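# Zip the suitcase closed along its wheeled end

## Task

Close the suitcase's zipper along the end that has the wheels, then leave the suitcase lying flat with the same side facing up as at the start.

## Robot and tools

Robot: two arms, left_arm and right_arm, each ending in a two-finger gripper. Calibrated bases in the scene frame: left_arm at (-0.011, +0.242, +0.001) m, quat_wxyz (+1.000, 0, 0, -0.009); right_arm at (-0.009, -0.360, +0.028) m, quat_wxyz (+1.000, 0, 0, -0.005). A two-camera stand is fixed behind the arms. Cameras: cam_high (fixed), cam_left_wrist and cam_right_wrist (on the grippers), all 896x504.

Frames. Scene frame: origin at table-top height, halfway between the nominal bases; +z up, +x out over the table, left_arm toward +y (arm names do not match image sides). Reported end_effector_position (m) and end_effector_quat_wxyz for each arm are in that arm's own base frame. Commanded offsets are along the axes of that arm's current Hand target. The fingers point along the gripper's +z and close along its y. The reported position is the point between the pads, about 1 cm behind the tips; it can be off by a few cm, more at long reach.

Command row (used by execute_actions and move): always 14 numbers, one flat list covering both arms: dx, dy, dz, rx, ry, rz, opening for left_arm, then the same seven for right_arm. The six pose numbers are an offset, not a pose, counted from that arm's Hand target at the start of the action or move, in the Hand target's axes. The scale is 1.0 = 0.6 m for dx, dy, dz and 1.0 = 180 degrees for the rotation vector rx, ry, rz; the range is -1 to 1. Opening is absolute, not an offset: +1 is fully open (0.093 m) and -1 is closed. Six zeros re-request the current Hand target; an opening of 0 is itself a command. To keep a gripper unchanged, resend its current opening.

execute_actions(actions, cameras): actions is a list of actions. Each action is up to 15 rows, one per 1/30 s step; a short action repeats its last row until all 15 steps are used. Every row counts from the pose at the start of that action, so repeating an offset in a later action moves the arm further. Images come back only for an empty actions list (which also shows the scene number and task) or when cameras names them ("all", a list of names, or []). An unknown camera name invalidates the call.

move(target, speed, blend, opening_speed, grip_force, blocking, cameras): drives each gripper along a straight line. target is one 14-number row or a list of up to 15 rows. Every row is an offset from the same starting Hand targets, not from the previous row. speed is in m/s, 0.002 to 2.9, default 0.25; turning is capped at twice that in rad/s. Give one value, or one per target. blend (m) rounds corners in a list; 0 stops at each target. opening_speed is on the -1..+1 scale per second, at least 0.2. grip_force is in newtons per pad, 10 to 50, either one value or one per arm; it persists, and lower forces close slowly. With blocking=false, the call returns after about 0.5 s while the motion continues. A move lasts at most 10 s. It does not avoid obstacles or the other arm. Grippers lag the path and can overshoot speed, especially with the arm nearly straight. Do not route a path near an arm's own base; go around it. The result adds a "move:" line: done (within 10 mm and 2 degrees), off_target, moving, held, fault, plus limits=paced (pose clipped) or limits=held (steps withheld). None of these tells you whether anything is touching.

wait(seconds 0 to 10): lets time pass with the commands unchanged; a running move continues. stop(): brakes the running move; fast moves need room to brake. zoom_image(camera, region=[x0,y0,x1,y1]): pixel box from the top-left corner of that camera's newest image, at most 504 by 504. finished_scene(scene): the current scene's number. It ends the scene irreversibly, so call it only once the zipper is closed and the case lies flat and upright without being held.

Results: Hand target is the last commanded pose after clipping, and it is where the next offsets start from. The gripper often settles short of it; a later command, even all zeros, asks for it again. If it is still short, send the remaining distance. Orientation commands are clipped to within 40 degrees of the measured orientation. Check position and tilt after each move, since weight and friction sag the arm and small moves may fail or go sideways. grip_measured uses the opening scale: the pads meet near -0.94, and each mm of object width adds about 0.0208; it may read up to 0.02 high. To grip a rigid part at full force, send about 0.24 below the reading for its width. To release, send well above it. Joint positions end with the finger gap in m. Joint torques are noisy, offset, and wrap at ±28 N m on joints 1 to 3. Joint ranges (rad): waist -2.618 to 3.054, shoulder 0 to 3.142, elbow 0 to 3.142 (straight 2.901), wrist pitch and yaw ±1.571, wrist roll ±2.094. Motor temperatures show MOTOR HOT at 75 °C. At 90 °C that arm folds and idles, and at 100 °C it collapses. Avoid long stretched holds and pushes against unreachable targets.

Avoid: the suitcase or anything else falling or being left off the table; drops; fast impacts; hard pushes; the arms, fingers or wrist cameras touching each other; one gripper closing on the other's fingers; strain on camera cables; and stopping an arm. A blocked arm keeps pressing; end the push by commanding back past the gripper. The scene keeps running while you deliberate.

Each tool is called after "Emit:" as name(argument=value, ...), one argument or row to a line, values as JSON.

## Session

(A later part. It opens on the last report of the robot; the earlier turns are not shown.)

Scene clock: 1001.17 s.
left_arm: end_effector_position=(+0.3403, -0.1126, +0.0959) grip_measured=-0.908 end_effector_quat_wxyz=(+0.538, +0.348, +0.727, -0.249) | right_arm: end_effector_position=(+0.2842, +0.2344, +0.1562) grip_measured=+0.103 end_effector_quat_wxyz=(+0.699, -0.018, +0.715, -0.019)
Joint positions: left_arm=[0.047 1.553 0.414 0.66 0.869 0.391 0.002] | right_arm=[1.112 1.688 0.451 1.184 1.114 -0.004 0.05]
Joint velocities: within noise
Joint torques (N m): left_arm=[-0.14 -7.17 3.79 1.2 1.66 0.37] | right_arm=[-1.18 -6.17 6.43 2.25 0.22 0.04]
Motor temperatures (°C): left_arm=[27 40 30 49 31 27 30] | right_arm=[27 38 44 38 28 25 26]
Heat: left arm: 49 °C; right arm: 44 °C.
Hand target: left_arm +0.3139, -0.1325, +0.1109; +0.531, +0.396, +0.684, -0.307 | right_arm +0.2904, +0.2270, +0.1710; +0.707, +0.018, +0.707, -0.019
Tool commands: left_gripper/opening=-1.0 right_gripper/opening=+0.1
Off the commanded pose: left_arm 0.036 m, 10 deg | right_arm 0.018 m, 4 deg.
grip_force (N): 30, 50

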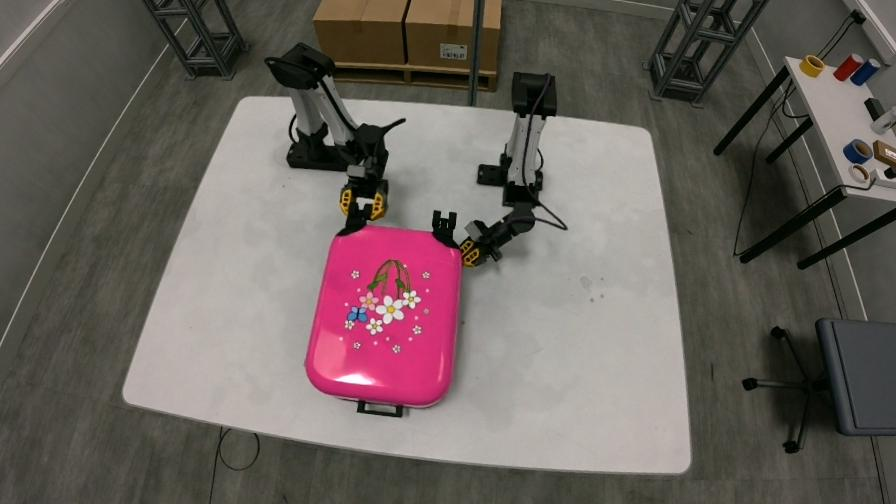

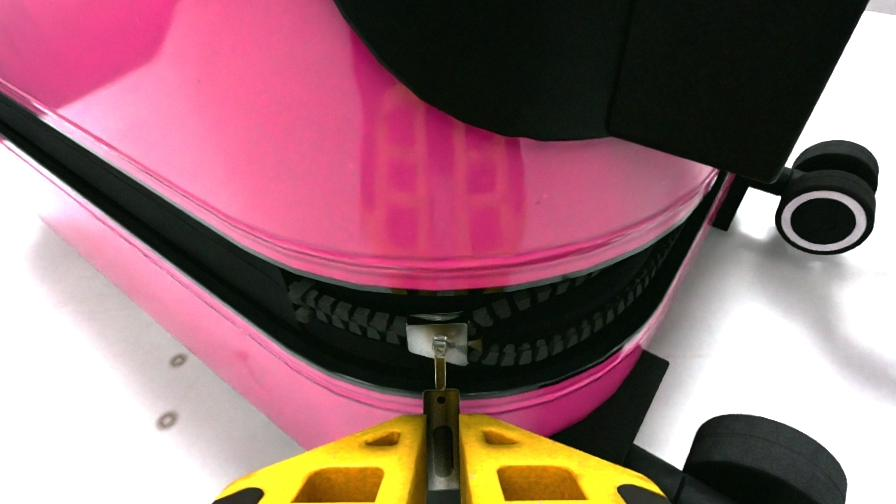

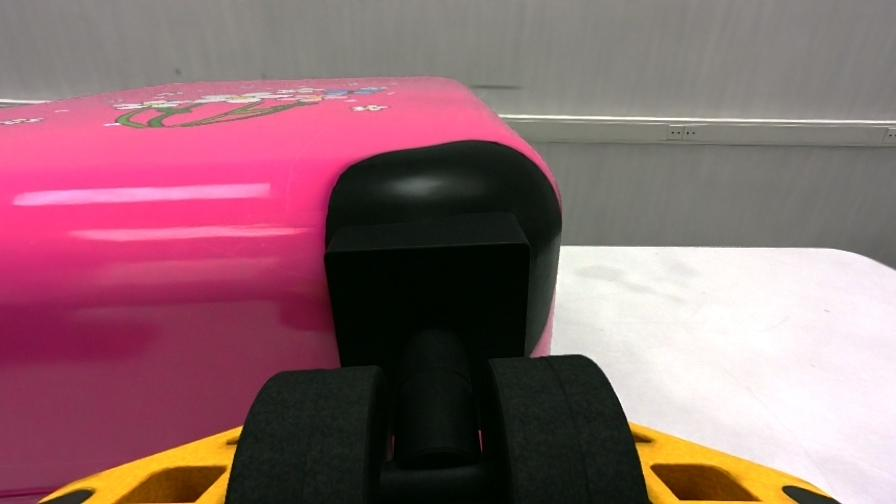

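Emit:
move(
  target=[-0.004, -0.0472, 0.0355, 0.0, 0.0, 0.0, -1.0, 0.0, 0.035, 0.0317, 0.0, 0.0, 0.0, 0.1],
  speed=0.06,
  cameras=["all"],
)

Scene clock: 1057.67 s.
left_arm: end_effector_position=(+0.3454, -0.1109, +0.0958) grip_measured=-0.908 end_effector_quat_wxyz=(+0.552, +0.315, +0.745, -0.203) | right_arm: end_effector_position=(+0.2922, +0.2414, +0.1578) grip_measured=+0.103 end_effector_quat_wxyz=(+0.700, -0.010, +0.713, -0.026)
Joint positions: left_arm=[-0.006 1.519 0.367 0.737 0.701 0.326 0.002] | right_arm=[1.103 1.729 0.503 1.184 1.126 -0.014 0.05]
Joint torques (N m): left_arm=[-5.31 -6.37 2.17 1.57 2.15 0.17] | right_arm=[-2.74 -3.54 10.33 1.98 -0.14 0.11]
Heat: left arm: 46 °C; right arm: 44 °C.
Hand target: left_arm +0.2999, -0.1650, +0.1079; +0.531, +0.396, +0.684, -0.307 | right_arm +0.3105, +0.2470, +0.1710; +0.707, +0.018, +0.707, -0.019
Off the commanded pose: left_arm 0.072 m, 17 deg | right_arm 0.023 m, 3 deg.
grip_force (N): 30, 50
move: off_target (left_arm, right_arm)

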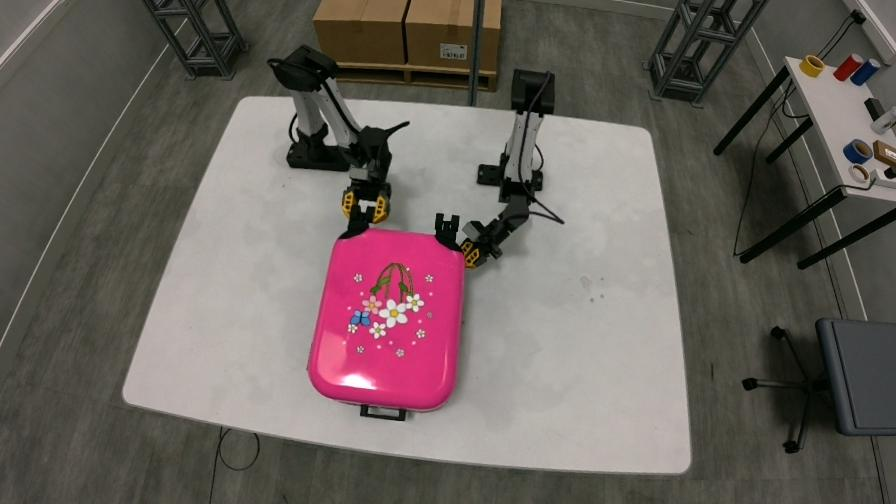

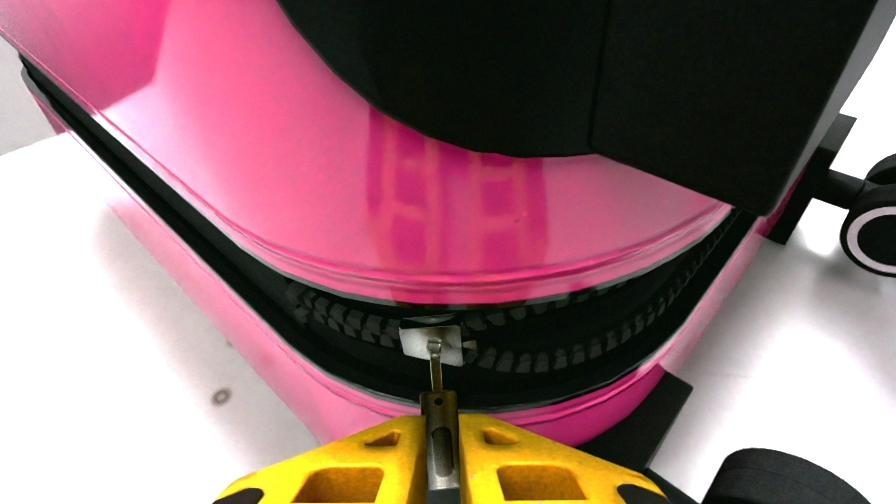

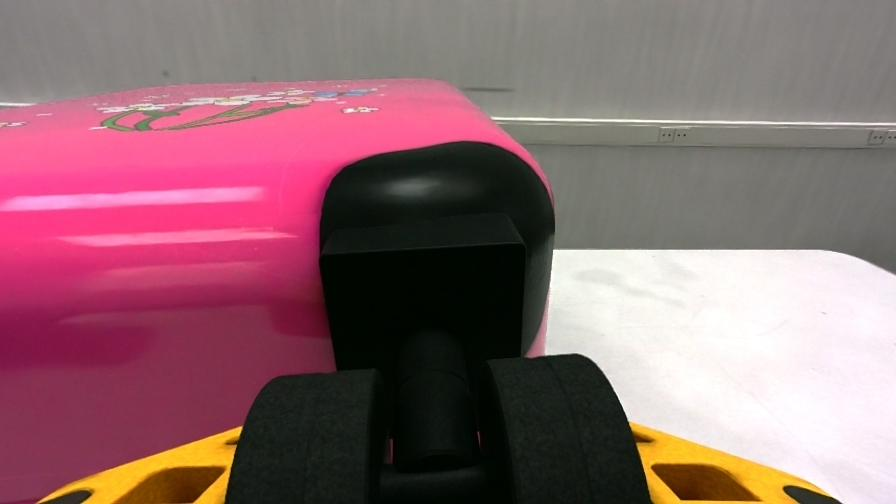

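Emit:
zoom_image(
  camera="cam_left_wrist",
  region=[270, 260, 570, 430],
)

Scaled by 1.680.

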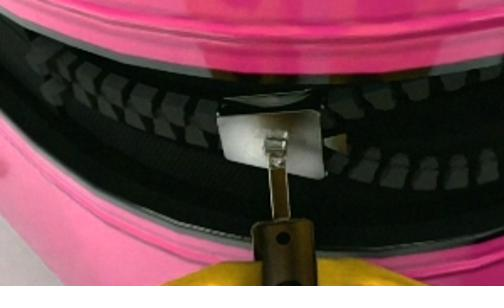

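Emit:
move(
  target=[0.0, 0.0, 0.0, 0.0, 0.0, 0.0, -1.0, 0.06, 0.0, 0.0, 0.0, 0.0, 0.0, 0.1],
  speed=0.05,
  cameras=["cam_left_wrist", "cam_right_wrist"],
)

Scene clock: 1079.53 s.
left_arm: end_effector_position=(+0.3463, -0.1103, +0.0956) grip_measured=-0.908 end_effector_quat_wxyz=(+0.553, +0.312, +0.747, -0.199) | right_arm: end_effector_position=(+0.2953, +0.2413, +0.1430) grip_measured=+0.102 end_effector_quat_wxyz=(+0.709, +0.016, +0.704, -0.020)
Joint positions: left_arm=[-0.009 1.519 0.365 0.741 0.689 0.322 0.002] | right_arm=[1.1 1.858 0.505 1.371 1.151 -0.021 0.05]
Joint torques (N m): left_arm=[-5.11 -6.38 2.1 1.58 2.25 0.21] | right_arm=[-2.45 -1.57 7.25 1.94 -0.39 0.24]
Motor temperatures (°C): left_arm=[29 40 30 47 37 27 30] | right_arm=[27 36 52 39 28 25 27]
Heat: left arm: 47 °C; right arm: 52 °C.
Hand target: left_arm +0.2999, -0.1650, +0.1079; +0.531, +0.396, +0.684, -0.307 | right_arm +0.3105, +0.2470, +0.1350; +0.707, +0.018, +0.707, -0.019
Off the commanded pose: left_arm 0.073 m, 17 deg | right_arm 0.018 m, 0 deg.
grip_force (N): 30, 50
move: off_target (left_arm, right_arm)
Images, in order (width x height): cam_left_wrist 896x504, cam_right_wrist 896x504.

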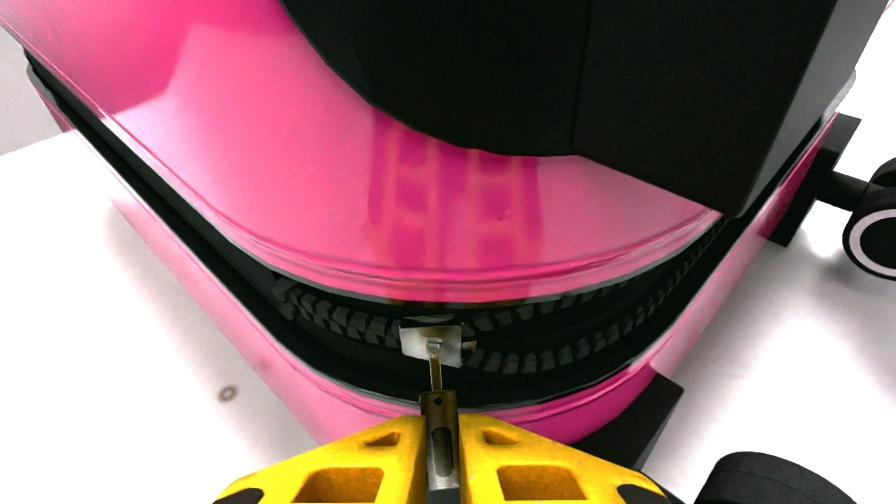

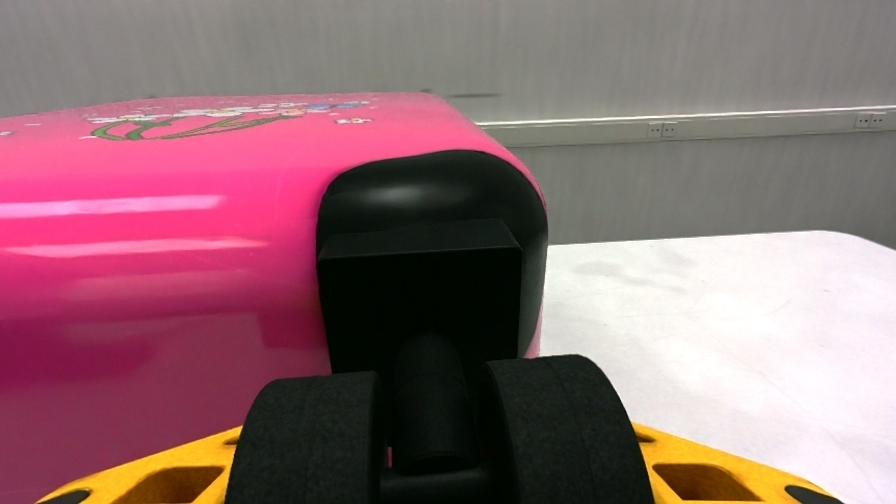

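Emit:
zoom_image(
  camera="cam_left_wrist",
  region=[400, 180, 800, 430],
)

Emit:
wait(
  seconds=0.1,
  cameras=["cam_high"],
)

Emit:
zoom_image(
  camera="cam_high",
  region=[270, 180, 540, 440],
)

Scaled by 1.260.

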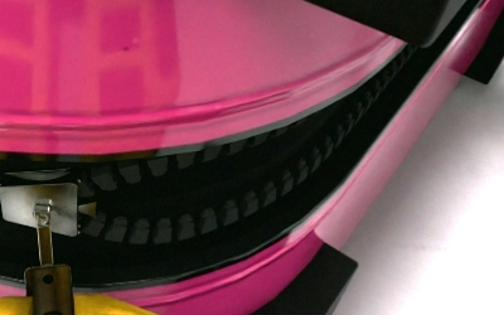

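Scene clock: 1084.23 s.
left_arm: end_effector_position=(+0.3463, -0.1103, +0.0956) grip_measured=-0.908 end_effector_quat_wxyz=(+0.553, +0.312, +0.747, -0.199) | right_arm: end_effector_position=(+0.2953, +0.2413, +0.1430) grip_measured=+0.104 end_effector_quat_wxyz=(+0.709, +0.016, +0.704, -0.020)
Joint positions: left_arm=[-0.009 1.519 0.365 0.741 0.689 0.322 0.002] | right_arm=[1.1 1.858 0.505 1.371 1.151 -0.021 0.05]
Joint torques (N m): left_arm=[-5.14 -6.38 2.11 1.58 2.24 0.2] | right_arm=[-2.48 -1.36 7.47 1.91 -0.35 0.3]
Heat: left arm: 46 °C; right arm: 51 °C.
Hand target: left_arm +0.2999, -0.1650, +0.1079; +0.531, +0.396, +0.684, -0.307 | right_arm +0.3105, +0.2470, +0.1350; +0.707, +0.018, +0.707, -0.019
Tool commands: left_gripper/opening=-1.0 right_gripper/opening=+0.1
Off the commanded pose: left_arm 0.073 m, 17 deg | right_arm 0.018 m, 0 deg.
grip_force (N): 30, 50
wait: 0.10 s; at rest from the start
Images, in order (width x height): cam_high 896x504.

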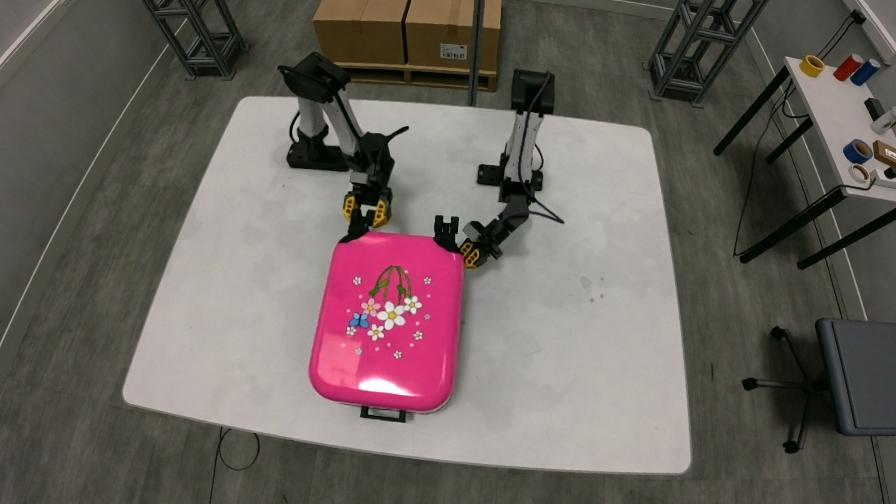

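Scaled by 1.867.

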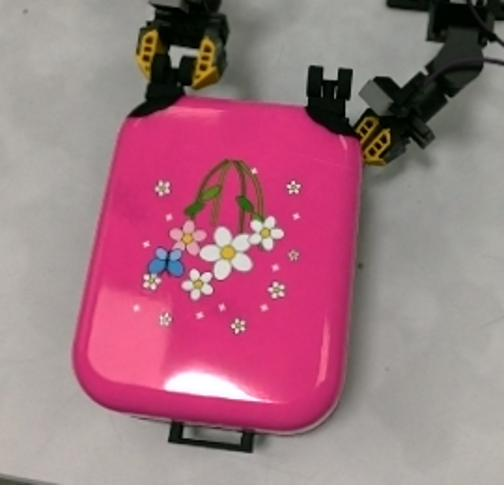

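Emit:
move(
  target=[0.0, 0.0, 0.0, 0.0, 0.0, 0.0, -1.0, 0.05, 0.0, 0.0, 0.0, 0.0, 0.0, 0.1],
  speed=0.05,
  cameras=["cam_left_wrist", "cam_right_wrist"],
)

Scene clock: 1099.43 s.
left_arm: end_effector_position=(+0.3476, -0.1090, +0.0957) grip_measured=-0.908 end_effector_quat_wxyz=(+0.554, +0.309, +0.748, -0.195) | right_arm: end_effector_position=(+0.2975, +0.2421, +0.1414) grip_measured=+0.101 end_effector_quat_wxyz=(+0.710, +0.027, +0.703, -0.027)
Joint positions: left_arm=[-0.009 1.519 0.365 0.744 0.678 0.32 0.002] | right_arm=[1.1 1.885 0.526 1.386 1.175 -0.024 0.05]
Joint velocities: left_arm=[within noise] | right_arm=[-0.007 -0.022 -0.002 -0.095 0.007 -0.007 -0.004]
Joint torques (N m): left_arm=[-5.04 -6.42 2.07 1.57 2.32 0.21] | right_arm=[-2.43 3.77 4.27 2.61 -0.73 0.69]
Heat: left arm: 45 °C; right arm: 50 °C.
Hand target: left_arm +0.2999, -0.1650, +0.1079; +0.531, +0.396, +0.684, -0.307 | right_arm +0.3105, +0.2469, +0.1050; +0.707, +0.018, +0.707, -0.019
Off the commanded pose: left_arm 0.075 m, 18 deg | right_arm 0.039 m, 1 deg.
grip_force (N): 30, 50
move: off_target (left_arm, right_arm)
Images, in order (width x height): cam_left_wrist 896x504, cam_right_wrist 896x504.

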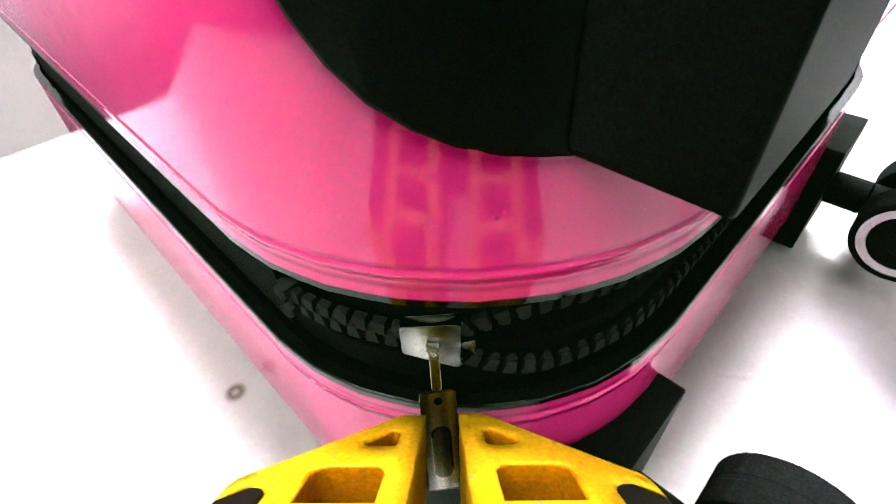

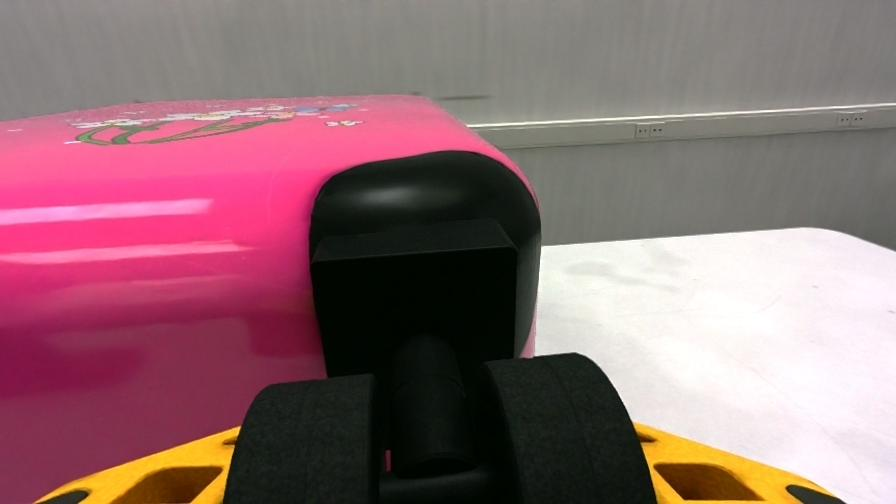

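Emit:
move(
  target=[
    [0.0097, 0.0723, -0.024, 0.0, 0.0, 0.0, -1.0, -0.0833, -0.0088, -0.0263, 0.0, 0.0, 0.0, 0.1],
    [0.0097, 0.0723, -0.024, 0.0, 0.0, 0.0, -1.0, -0.0833, -0.0088, -0.0263, 0.0, 0.0, 0.0, 1.0],
    [0.0097, 0.0723, -0.024, 0.0, 0.0, 0.0, -1.0, -0.0917, -0.0122, -0.1755, 0.0, 0.0, 0.0, 1.0],
  ],
  speed=0.08,
  cameras=["cam_left_wrist", "cam_right_wrist"],
)

Scene clock: 1121.17 s.
left_arm: end_effector_position=(+0.3350, -0.1162, +0.0950) grip_measured=-0.908 end_effector_quat_wxyz=(+0.529, +0.364, +0.713, -0.282) | right_arm: end_effector_position=(+0.2064, +0.2468, +0.1540) grip_measured=+1.000 end_effector_quat_wxyz=(+0.707, +0.010, +0.707, -0.026)
Joint positions: left_arm=[0.067 1.582 0.437 0.626 0.965 0.421 0.002] | right_arm=[1.422 1.731 0.425 1.311 1.473 -0.027 0.093]
Joint torques (N m): left_arm=[-1.05 -3.96 6.86 1.37 0.88 0.28] | right_arm=[0.46 -6.74 3.55 1.7 -0.03 0.03]
Motor temperatures (°C): left_arm=[30 40 30 45 39 27 30] | right_arm=[27 34 46 40 28 26 27]
Heat: left arm: 45 °C; right arm: 46 °C.
Hand target: left_arm +0.3298, -0.1301, +0.1059; +0.531, +0.396, +0.684, -0.307 | right_arm +0.2049, +0.2452, +0.1600; +0.707, +0.018, +0.707, -0.019
Off the commanded pose: left_arm 0.018 m, 6 deg | right_arm 0.006 m, 1 deg.
grip_force (N): 30, 50
move: off_target (left_arm)
Images, in order (width x height): cam_left_wrist 896x504, cam_right_wrist 896x504.

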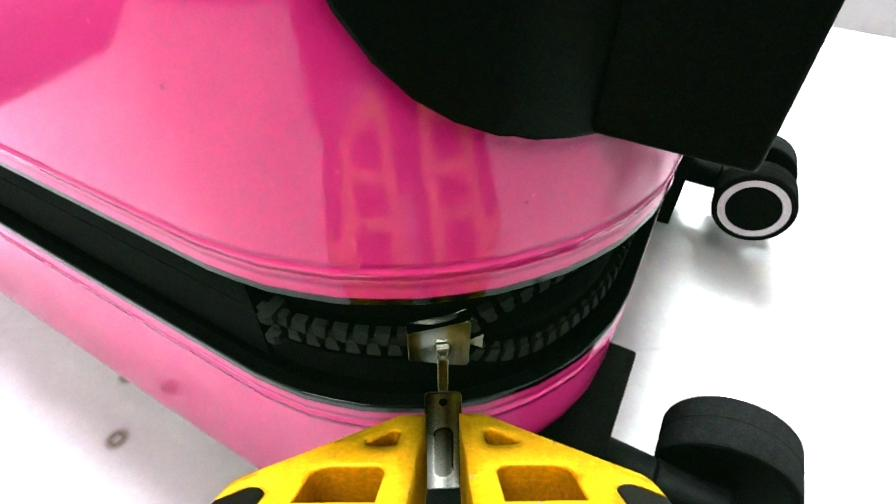

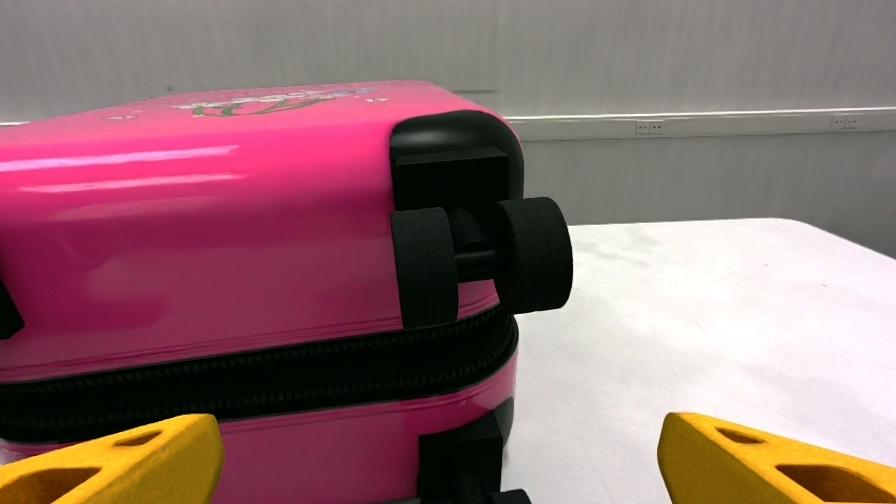

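Emit:
move(
  target=[
    [0.0, 0.0, 0.0, 0.0, 0.0, 0.0, -1.0, -0.333, 0.026, 0.024, -0.1132, 0.1189, -0.0467, 1.0],
    [0.0, 0.0, 0.0, 0.0, 0.0, 0.0, -1.0, -0.2333, 0.1977, 0.2905, -0.2264, 0.2378, -0.0933, -1.0],
  ],
  speed=0.2,
  blend=[0.04, 0],
  cameras=["all"],
)

Scene clock: 1136.63 s.
left_arm: end_effector_position=(+0.3350, -0.1162, +0.0950) grip_measured=-0.908 end_effector_quat_wxyz=(+0.529, +0.364, +0.713, -0.282) | right_arm: end_effector_position=(+0.3868, +0.3559, +0.3026) grip_measured=-0.988 end_effector_quat_wxyz=(+0.371, -0.308, +0.866, +0.135)
Joint positions: left_arm=[0.067 1.582 0.437 0.626 0.965 0.421 0.002] | right_arm=[0.76 1.979 2.206 -0.987 0.05 0.056 0]
Joint torques (N m): left_arm=[-1.07 -3.97 6.86 1.37 0.88 0.29] | right_arm=[-0.31 -7.73 8.57 1.88 -0.15 -0.12]
Heat: left arm: 44 °C; right arm: 45 °C.
Hand target: left_arm +0.3298, -0.1301, +0.1059; +0.531, +0.396, +0.684, -0.307 | right_arm +0.3851, +0.3547, +0.2999; +0.360, -0.316, +0.868, +0.131
Off the commanded pose: left_arm 0.018 m, 6 deg | right_arm 0.003 m, 2 deg.
grip_force (N): 30, 50
move: off_target (left_arm)

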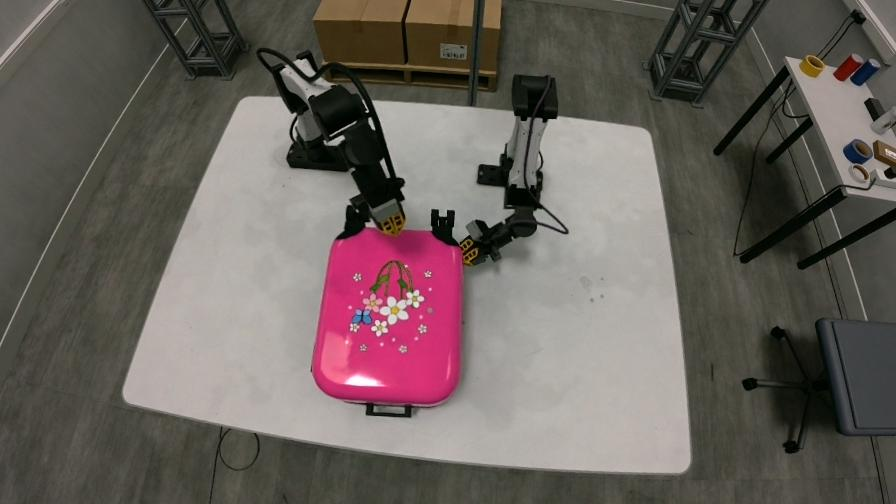

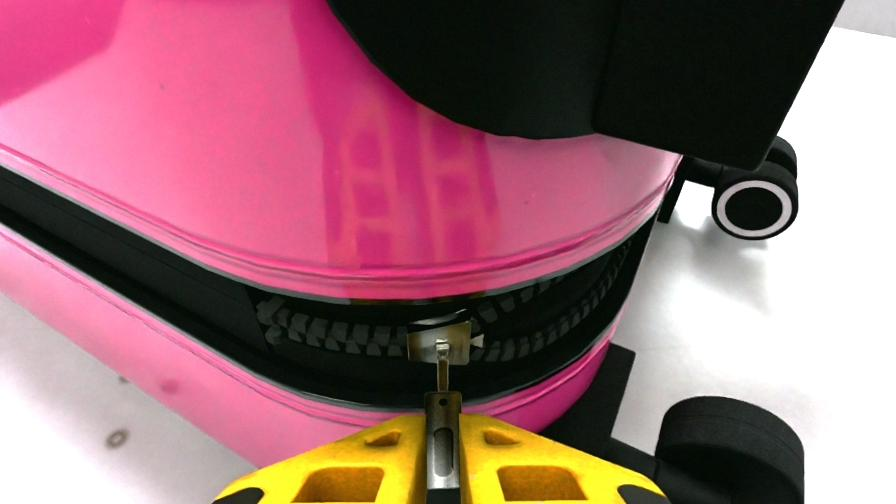

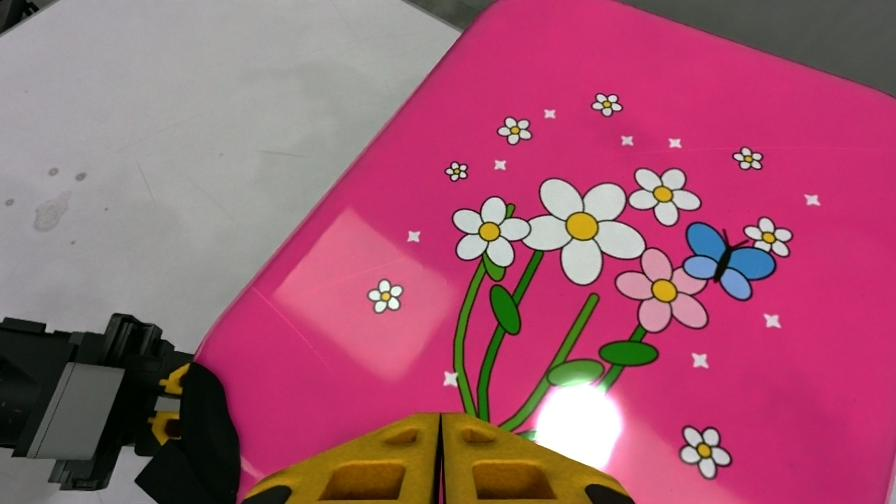

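Emit:
move(
  target=[0.0, 0.0, 0.0, 0.0, 0.0, 0.0, -1.0, 0.0393, 0.037, 0.114, 0.0, 0.0, 0.0, -1.0],
  speed=0.1,
  cameras=["cam_left_wrist", "cam_right_wrist"],
)

Scene clock: 1145.20 s.
left_arm: end_effector_position=(+0.3350, -0.1162, +0.0950) grip_measured=-0.908 end_effector_quat_wxyz=(+0.529, +0.364, +0.713, -0.282) | right_arm: end_effector_position=(+0.3875, +0.3849, +0.2292) grip_measured=-0.988 end_effector_quat_wxyz=(+0.338, -0.329, +0.873, +0.123)
Joint positions: left_arm=[0.067 1.582 0.437 0.626 0.965 0.421 0.002] | right_arm=[0.801 2.037 2.036 -0.835 0.062 0.057 0]
Joint torques (N m): left_arm=[-1.07 -3.96 6.84 1.37 0.88 0.29] | right_arm=[0.09 -9.42 6.41 2.72 0.06 0.18]
Heat: left arm: 44 °C; right arm: 46 °C.
Hand target: left_arm +0.3298, -0.1301, +0.1059; +0.531, +0.396, +0.684, -0.307 | right_arm +0.3952, +0.3921, +0.2349; +0.360, -0.316, +0.868, +0.131
Off the commanded pose: left_arm 0.018 m, 6 deg | right_arm 0.012 m, 3 deg.
grip_force (N): 30, 50
move: off_target (left_arm, right_arm)
Images, in order (width x height): cam_left_wrist 896x504, cam_right_wrist 896x504.

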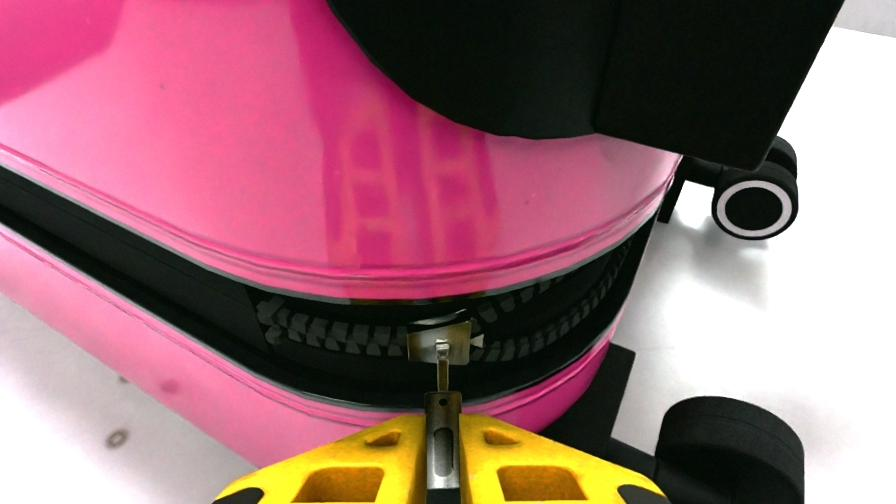

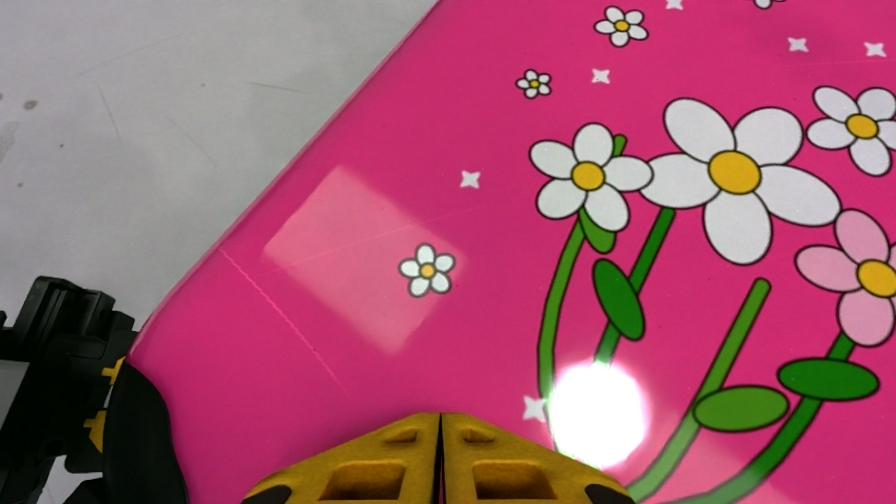

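Emit:
move(
  target=[0.0, 0.0, 0.0, 0.0, 0.0, 0.0, -1.0, 0.0236, 0.0, 0.0236, 0.0, 0.0, 0.0, -1.0],
  speed=0.05,
)

Emit:
move(
  target=[0.0, 0.0, 0.0, 0.0, 0.0, 0.0, -1.0, 0.0177, 0.0, 0.0177, 0.0, 0.0, 0.0, -1.0],
  speed=0.05,
  cameras=["cam_left_wrist", "cam_right_wrist"],
)

Scene clock: 1152.33 s.
left_arm: end_effector_position=(+0.3350, -0.1162, +0.0950) grip_measured=-0.908 end_effector_quat_wxyz=(+0.529, +0.364, +0.713, -0.282) | right_arm: end_effector_position=(+0.3890, +0.3889, +0.2056) grip_measured=-0.988 end_effector_quat_wxyz=(+0.338, -0.330, +0.873, +0.122)
Joint positions: left_arm=[0.067 1.582 0.437 0.626 0.965 0.421 0.002] | right_arm=[0.806 2.036 1.939 -0.741 0.066 0.057 0]
Joint torques (N m): left_arm=[-1.07 -3.96 6.86 1.37 0.88 0.29] | right_arm=[0.01 -10.74 6.08 2.74 -0.02 0.21]
Motor temperatures (°C): left_arm=[28 38 32 44 35 27 30] | right_arm=[27 39 46 41 27 25 27]
Heat: left arm: 44 °C; right arm: 46 °C.
Hand target: left_arm +0.3298, -0.1301, +0.1059; +0.531, +0.396, +0.684, -0.307 | right_arm +0.3952, +0.3921, +0.2149; +0.360, -0.316, +0.868, +0.131
Off the commanded pose: left_arm 0.018 m, 6 deg | right_arm 0.012 m, 3 deg.
grip_force (N): 30, 50
move: off_target (left_arm, right_arm)

Scene clock: 1153.47 s.
left_arm: end_effector_position=(+0.3350, -0.1162, +0.0950) grip_measured=-0.908 end_effector_quat_wxyz=(+0.529, +0.364, +0.713, -0.282) | right_arm: end_effector_position=(+0.3905, +0.3898, +0.2039) grip_measured=-0.988 end_effector_quat_wxyz=(+0.353, -0.327, +0.867, +0.127)
Joint positions: left_arm=[0.067 1.582 0.437 0.626 0.965 0.421 0.002] | right_arm=[0.806 2.013 1.876 -0.668 0.069 0.057 0]
Joint torques (N m): left_arm=[-1.07 -3.96 6.86 1.37 0.88 0.29] | right_arm=[0.2 -9.18 5 2.7 0.01 0.21]
Heat: left arm: 44 °C; right arm: 46 °C.
Hand target: left_arm +0.3298, -0.1301, +0.1059; +0.531, +0.396, +0.684, -0.307 | right_arm +0.3952, +0.3921, +0.1999; +0.360, -0.316, +0.868, +0.131
Off the commanded pose: left_arm 0.018 m, 6 deg | right_arm 0.007 m, 2 deg.
grip_force (N): 30, 50
move: off_target (left_arm)
Images, in order (width x height): cam_left_wrist 896x504, cam_right_wrist 896x504.

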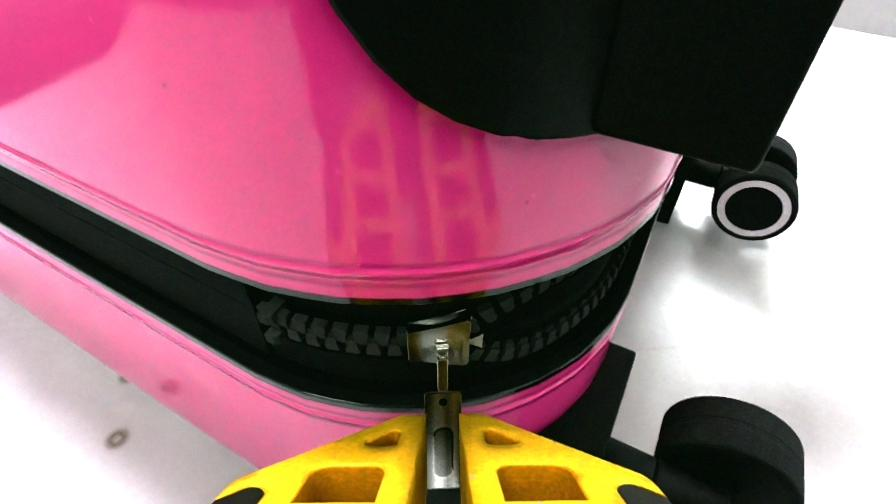

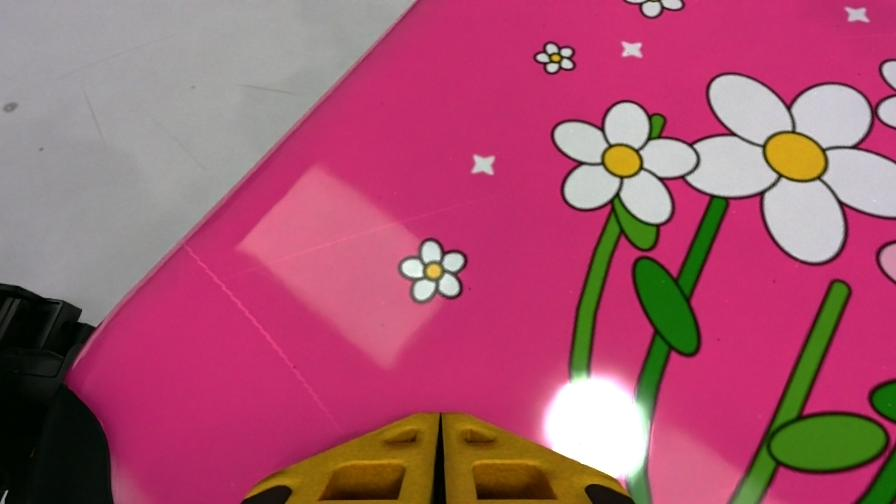

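Emit:
move(
  target=[0.0, 0.0, 0.0, 0.0, 0.0, 0.0, -1.0, 0.0354, 0.0, 0.0354, 0.0, 0.0, 0.0, -1.0],
  speed=0.05,
  cameras=["cam_left_wrist", "cam_right_wrist"],
)

Scene clock: 1158.37 s.
left_arm: end_effector_position=(+0.3350, -0.1162, +0.0950) grip_measured=-0.908 end_effector_quat_wxyz=(+0.529, +0.364, +0.713, -0.282) | right_arm: end_effector_position=(+0.3933, +0.3916, +0.2017) grip_measured=-0.988 end_effector_quat_wxyz=(+0.384, -0.320, +0.855, +0.140)
Joint positions: left_arm=[0.067 1.582 0.437 0.626 0.965 0.421 0.002] | right_arm=[0.806 1.97 1.755 -0.516 0.074 0.057 0]
Joint torques (N m): left_arm=[-1.06 -3.97 6.83 1.37 0.88 0.28] | right_arm=[0.09 -6.34 4.7 2.38 -0.03 0.27]
Heat: left arm: 43 °C; right arm: 45 °C.
Hand target: left_arm +0.3298, -0.1301, +0.1059; +0.531, +0.396, +0.684, -0.307 | right_arm +0.3952, +0.3921, +0.1698; +0.360, -0.316, +0.868, +0.131
Off the commanded pose: left_arm 0.018 m, 6 deg | right_arm 0.032 m, 3 deg.
grip_force (N): 30, 50
move: off_target (left_arm, right_arm)
Images, in order (width x height): cam_left_wrist 896x504, cam_right_wrist 896x504.

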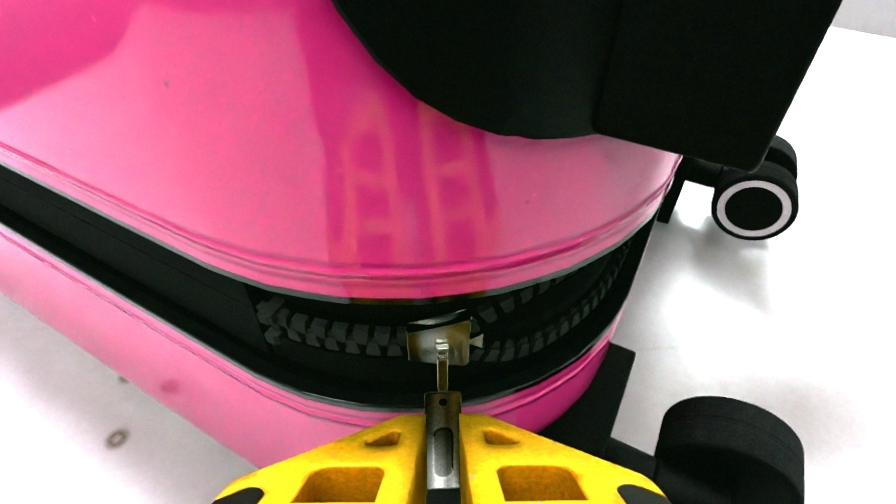

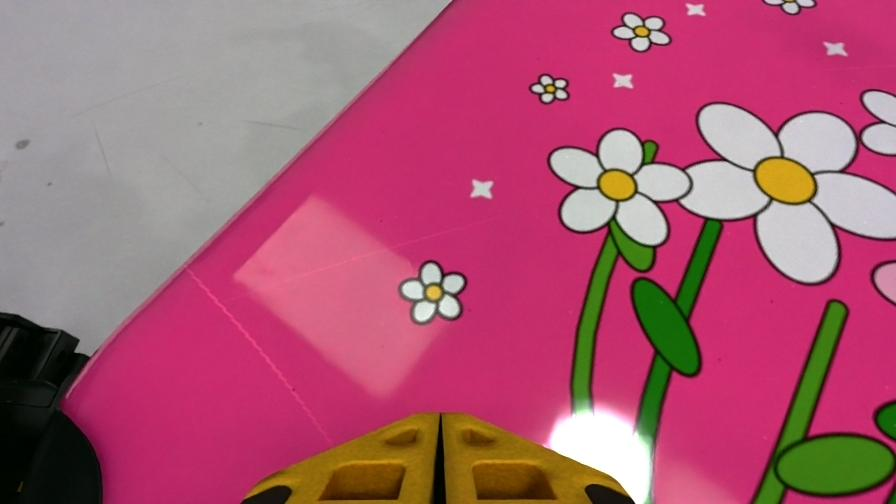

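Emit:
move(
  target=[0.0, 0.0, 0.0, 0.0, 0.0, 0.0, -1.0, 0.053, 0.0, 0.053, 0.0, 0.0, 0.0, -1.0],
  speed=0.05,
  cameras=["cam_left_wrist", "cam_right_wrist"],
)

Scene clock: 1164.83 s.
left_arm: end_effector_position=(+0.3350, -0.1162, +0.0950) grip_measured=-0.908 end_effector_quat_wxyz=(+0.529, +0.364, +0.713, -0.282) | right_arm: end_effector_position=(+0.4023, +0.3987, +0.2001) grip_measured=-0.988 end_effector_quat_wxyz=(+0.438, -0.305, +0.830, +0.161)
Joint positions: left_arm=[0.067 1.582 0.437 0.626 0.965 0.421 0.002] | right_arm=[0.806 1.942 1.614 -0.275 0.083 0.057 0]
Joint torques (N m): left_arm=[-1.07 -3.97 6.84 1.37 0.88 0.29] | right_arm=[0.08 -3.41 3.48 1.7 -0.07 0.2]
Heat: left arm: 43 °C; right arm: 45 °C.
Hand target: left_arm +0.3298, -0.1301, +0.1059; +0.531, +0.396, +0.684, -0.307 | right_arm +0.3952, +0.3921, +0.1249; +0.360, -0.316, +0.868, +0.131
Off the commanded pose: left_arm 0.018 m, 6 deg | right_arm 0.076 m, 11 deg.
grip_force (N): 30, 50
move: off_target (left_arm, right_arm)
Images, in order (width x height): cam_left_wrist 896x504, cam_right_wrist 896x504.

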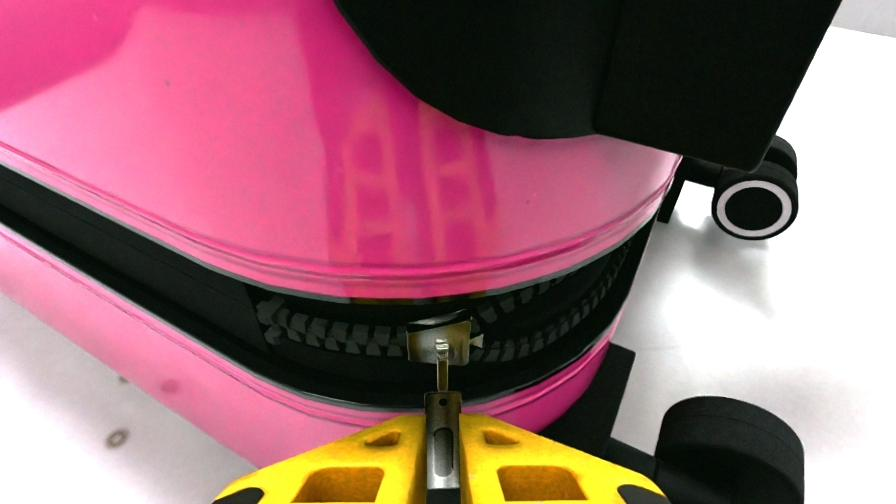

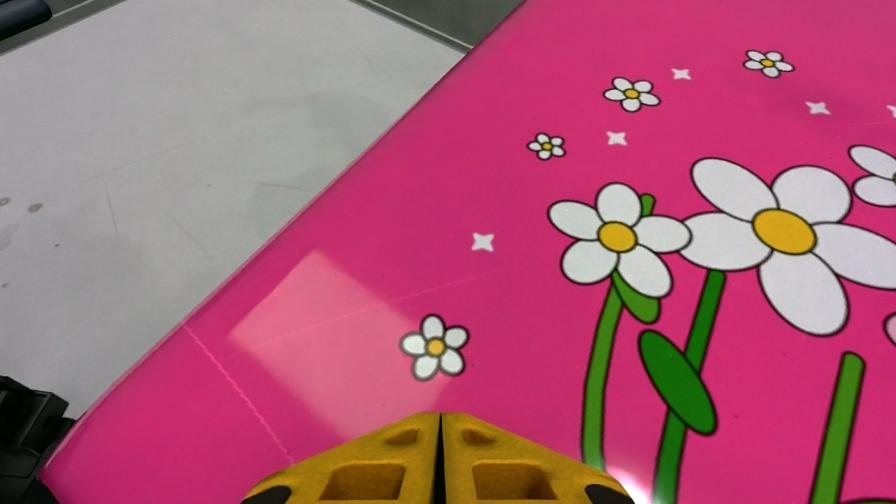

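Emit:
move(
  target=[-0.005, -0.0602, 0.0039, 0.0, 0.0, 0.0, -1.0, 0.0, 0.0, 0.0, 0.0, 0.0, 0.0, -1.0],
  speed=0.05,
  cameras=["cam_left_wrist", "cam_right_wrist"],
)

Scene clock: 1171.70 s.
left_arm: end_effector_position=(+0.3221, -0.1268, +0.0949) grip_measured=-0.908 end_effector_quat_wxyz=(+0.531, +0.357, +0.723, -0.262) | right_arm: end_effector_position=(+0.4011, +0.3999, +0.2001) grip_measured=-0.988 end_effector_quat_wxyz=(+0.437, -0.307, +0.830, +0.161)
Joint positions: left_arm=[0.003 1.501 0.362 0.66 0.861 0.375 0.002] | right_arm=[0.809 1.942 1.614 -0.275 0.083 0.057 0]
Joint torques (N m): left_arm=[-2.63 -6 3.22 1.69 1.12 0.1] | right_arm=[-0.35 -3.45 3.55 1.78 -0.07 0.15]
Heat: left arm: 43 °C; right arm: 44 °C.
Hand target: left_arm +0.3000, -0.1507, +0.1082; +0.531, +0.396, +0.684, -0.307 | right_arm +0.3952, +0.3921, +0.1249; +0.360, -0.316, +0.868, +0.131
Off the commanded pose: left_arm 0.035 m, 8 deg | right_arm 0.076 m, 11 deg.
grip_force (N): 30, 50
move: off_target (left_arm, right_arm)
Images, in order (width x height): cam_left_wrist 896x504, cam_right_wrist 896x504.

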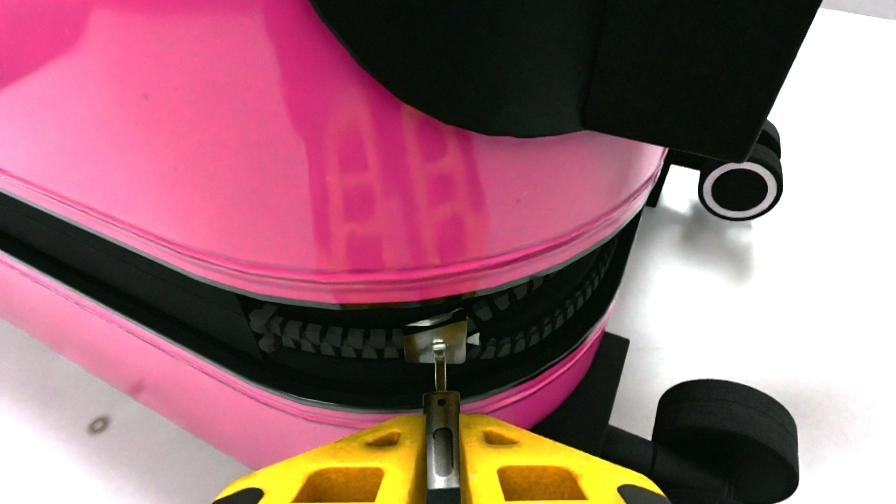

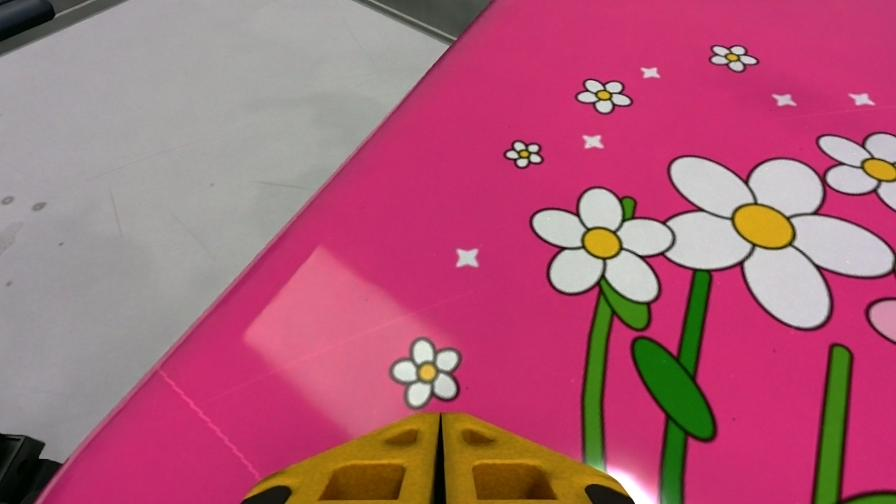

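Emit:
move(
  target=[
    [0.0095, 0.0542, -0.0085, 0.0, 0.0, 0.0, -1.0, 0.0, 0.0, 0.0, 0.0, 0.0, 0.0, -1.0],
    [0.004, 0.0342, -0.0085, 0.0, 0.0, -0.1667, -1.0, 0.0, 0.0, 0.0, 0.0, 0.0, 0.0, -1.0],
    [-0.0105, 0.0193, -0.0083, 0.0, 0.0, -0.3333, -1.0, 0.0, 0.0, 0.0, 0.0, 0.0, 0.0, -1.0],
  ],
  speed=0.05,
  blend=[0.0, 0.01, 0.0],
  cameras=["cam_left_wrist", "cam_right_wrist"],
)

Scene clock: 1226.10 s.
left_arm: end_effector_position=(+0.3144, -0.1343, +0.1022) grip_measured=-0.908 end_effector_quat_wxyz=(+0.336, +0.040, +0.796, -0.502) | right_arm: end_effector_position=(+0.4014, +0.4003, +0.1999) grip_measured=-0.988 end_effector_quat_wxyz=(+0.438, -0.306, +0.830, +0.162)
Joint positions: left_arm=[0.021 1.511 0.4 0.596 0.991 -0.488 0.002] | right_arm=[0.809 1.944 1.614 -0.272 0.083 0.057 0]
Joint torques (N m): left_arm=[-0.83 -6.57 4.41 1.58 0.25 0.06] | right_arm=[-0.12 -3.4 3.51 1.59 -0.06 0.21]
Motor temperatures (°C): left_arm=[28 38 31 44 34 27 30] | right_arm=[27 36 41 38 27 25 26]
Heat: left arm: 44 °C; right arm: 41 °C.
Hand target: left_arm +0.3102, -0.1403, +0.1133; +0.343, +0.057, +0.788, -0.508 (not the last commanded pose) | right_arm +0.3952, +0.3921, +0.1249; +0.360, -0.316, +0.868, +0.131
Off the commanded pose: left_arm 0.017 m, 7 deg | right_arm 0.076 m, 11 deg.
grip_force (N): 30, 50
move: off_target (left_arm, right_arm; path cut at 10 s); path passed 2 of 3 targets
Images, in order (width x height): cam_left_wrist 896x504, cam_right_wrist 896x504.

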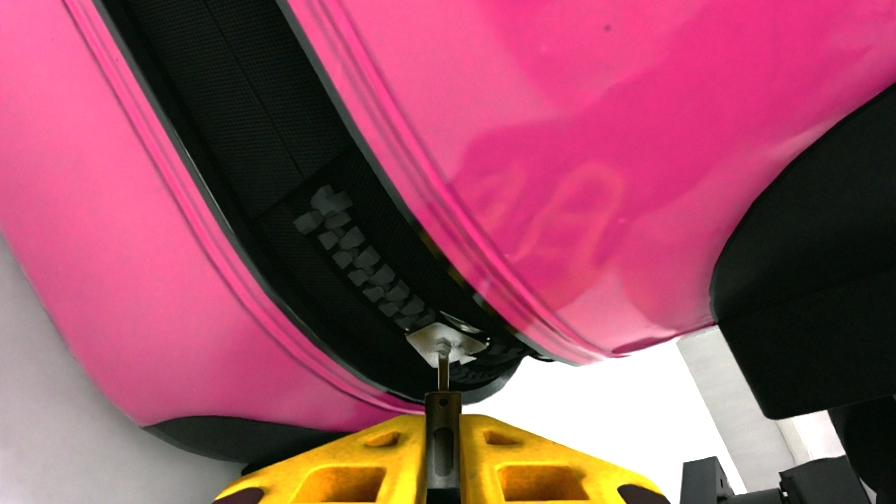

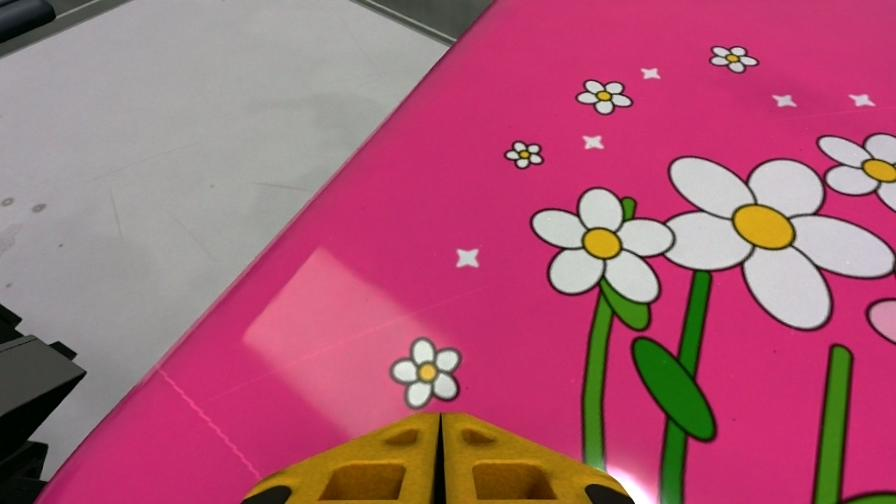

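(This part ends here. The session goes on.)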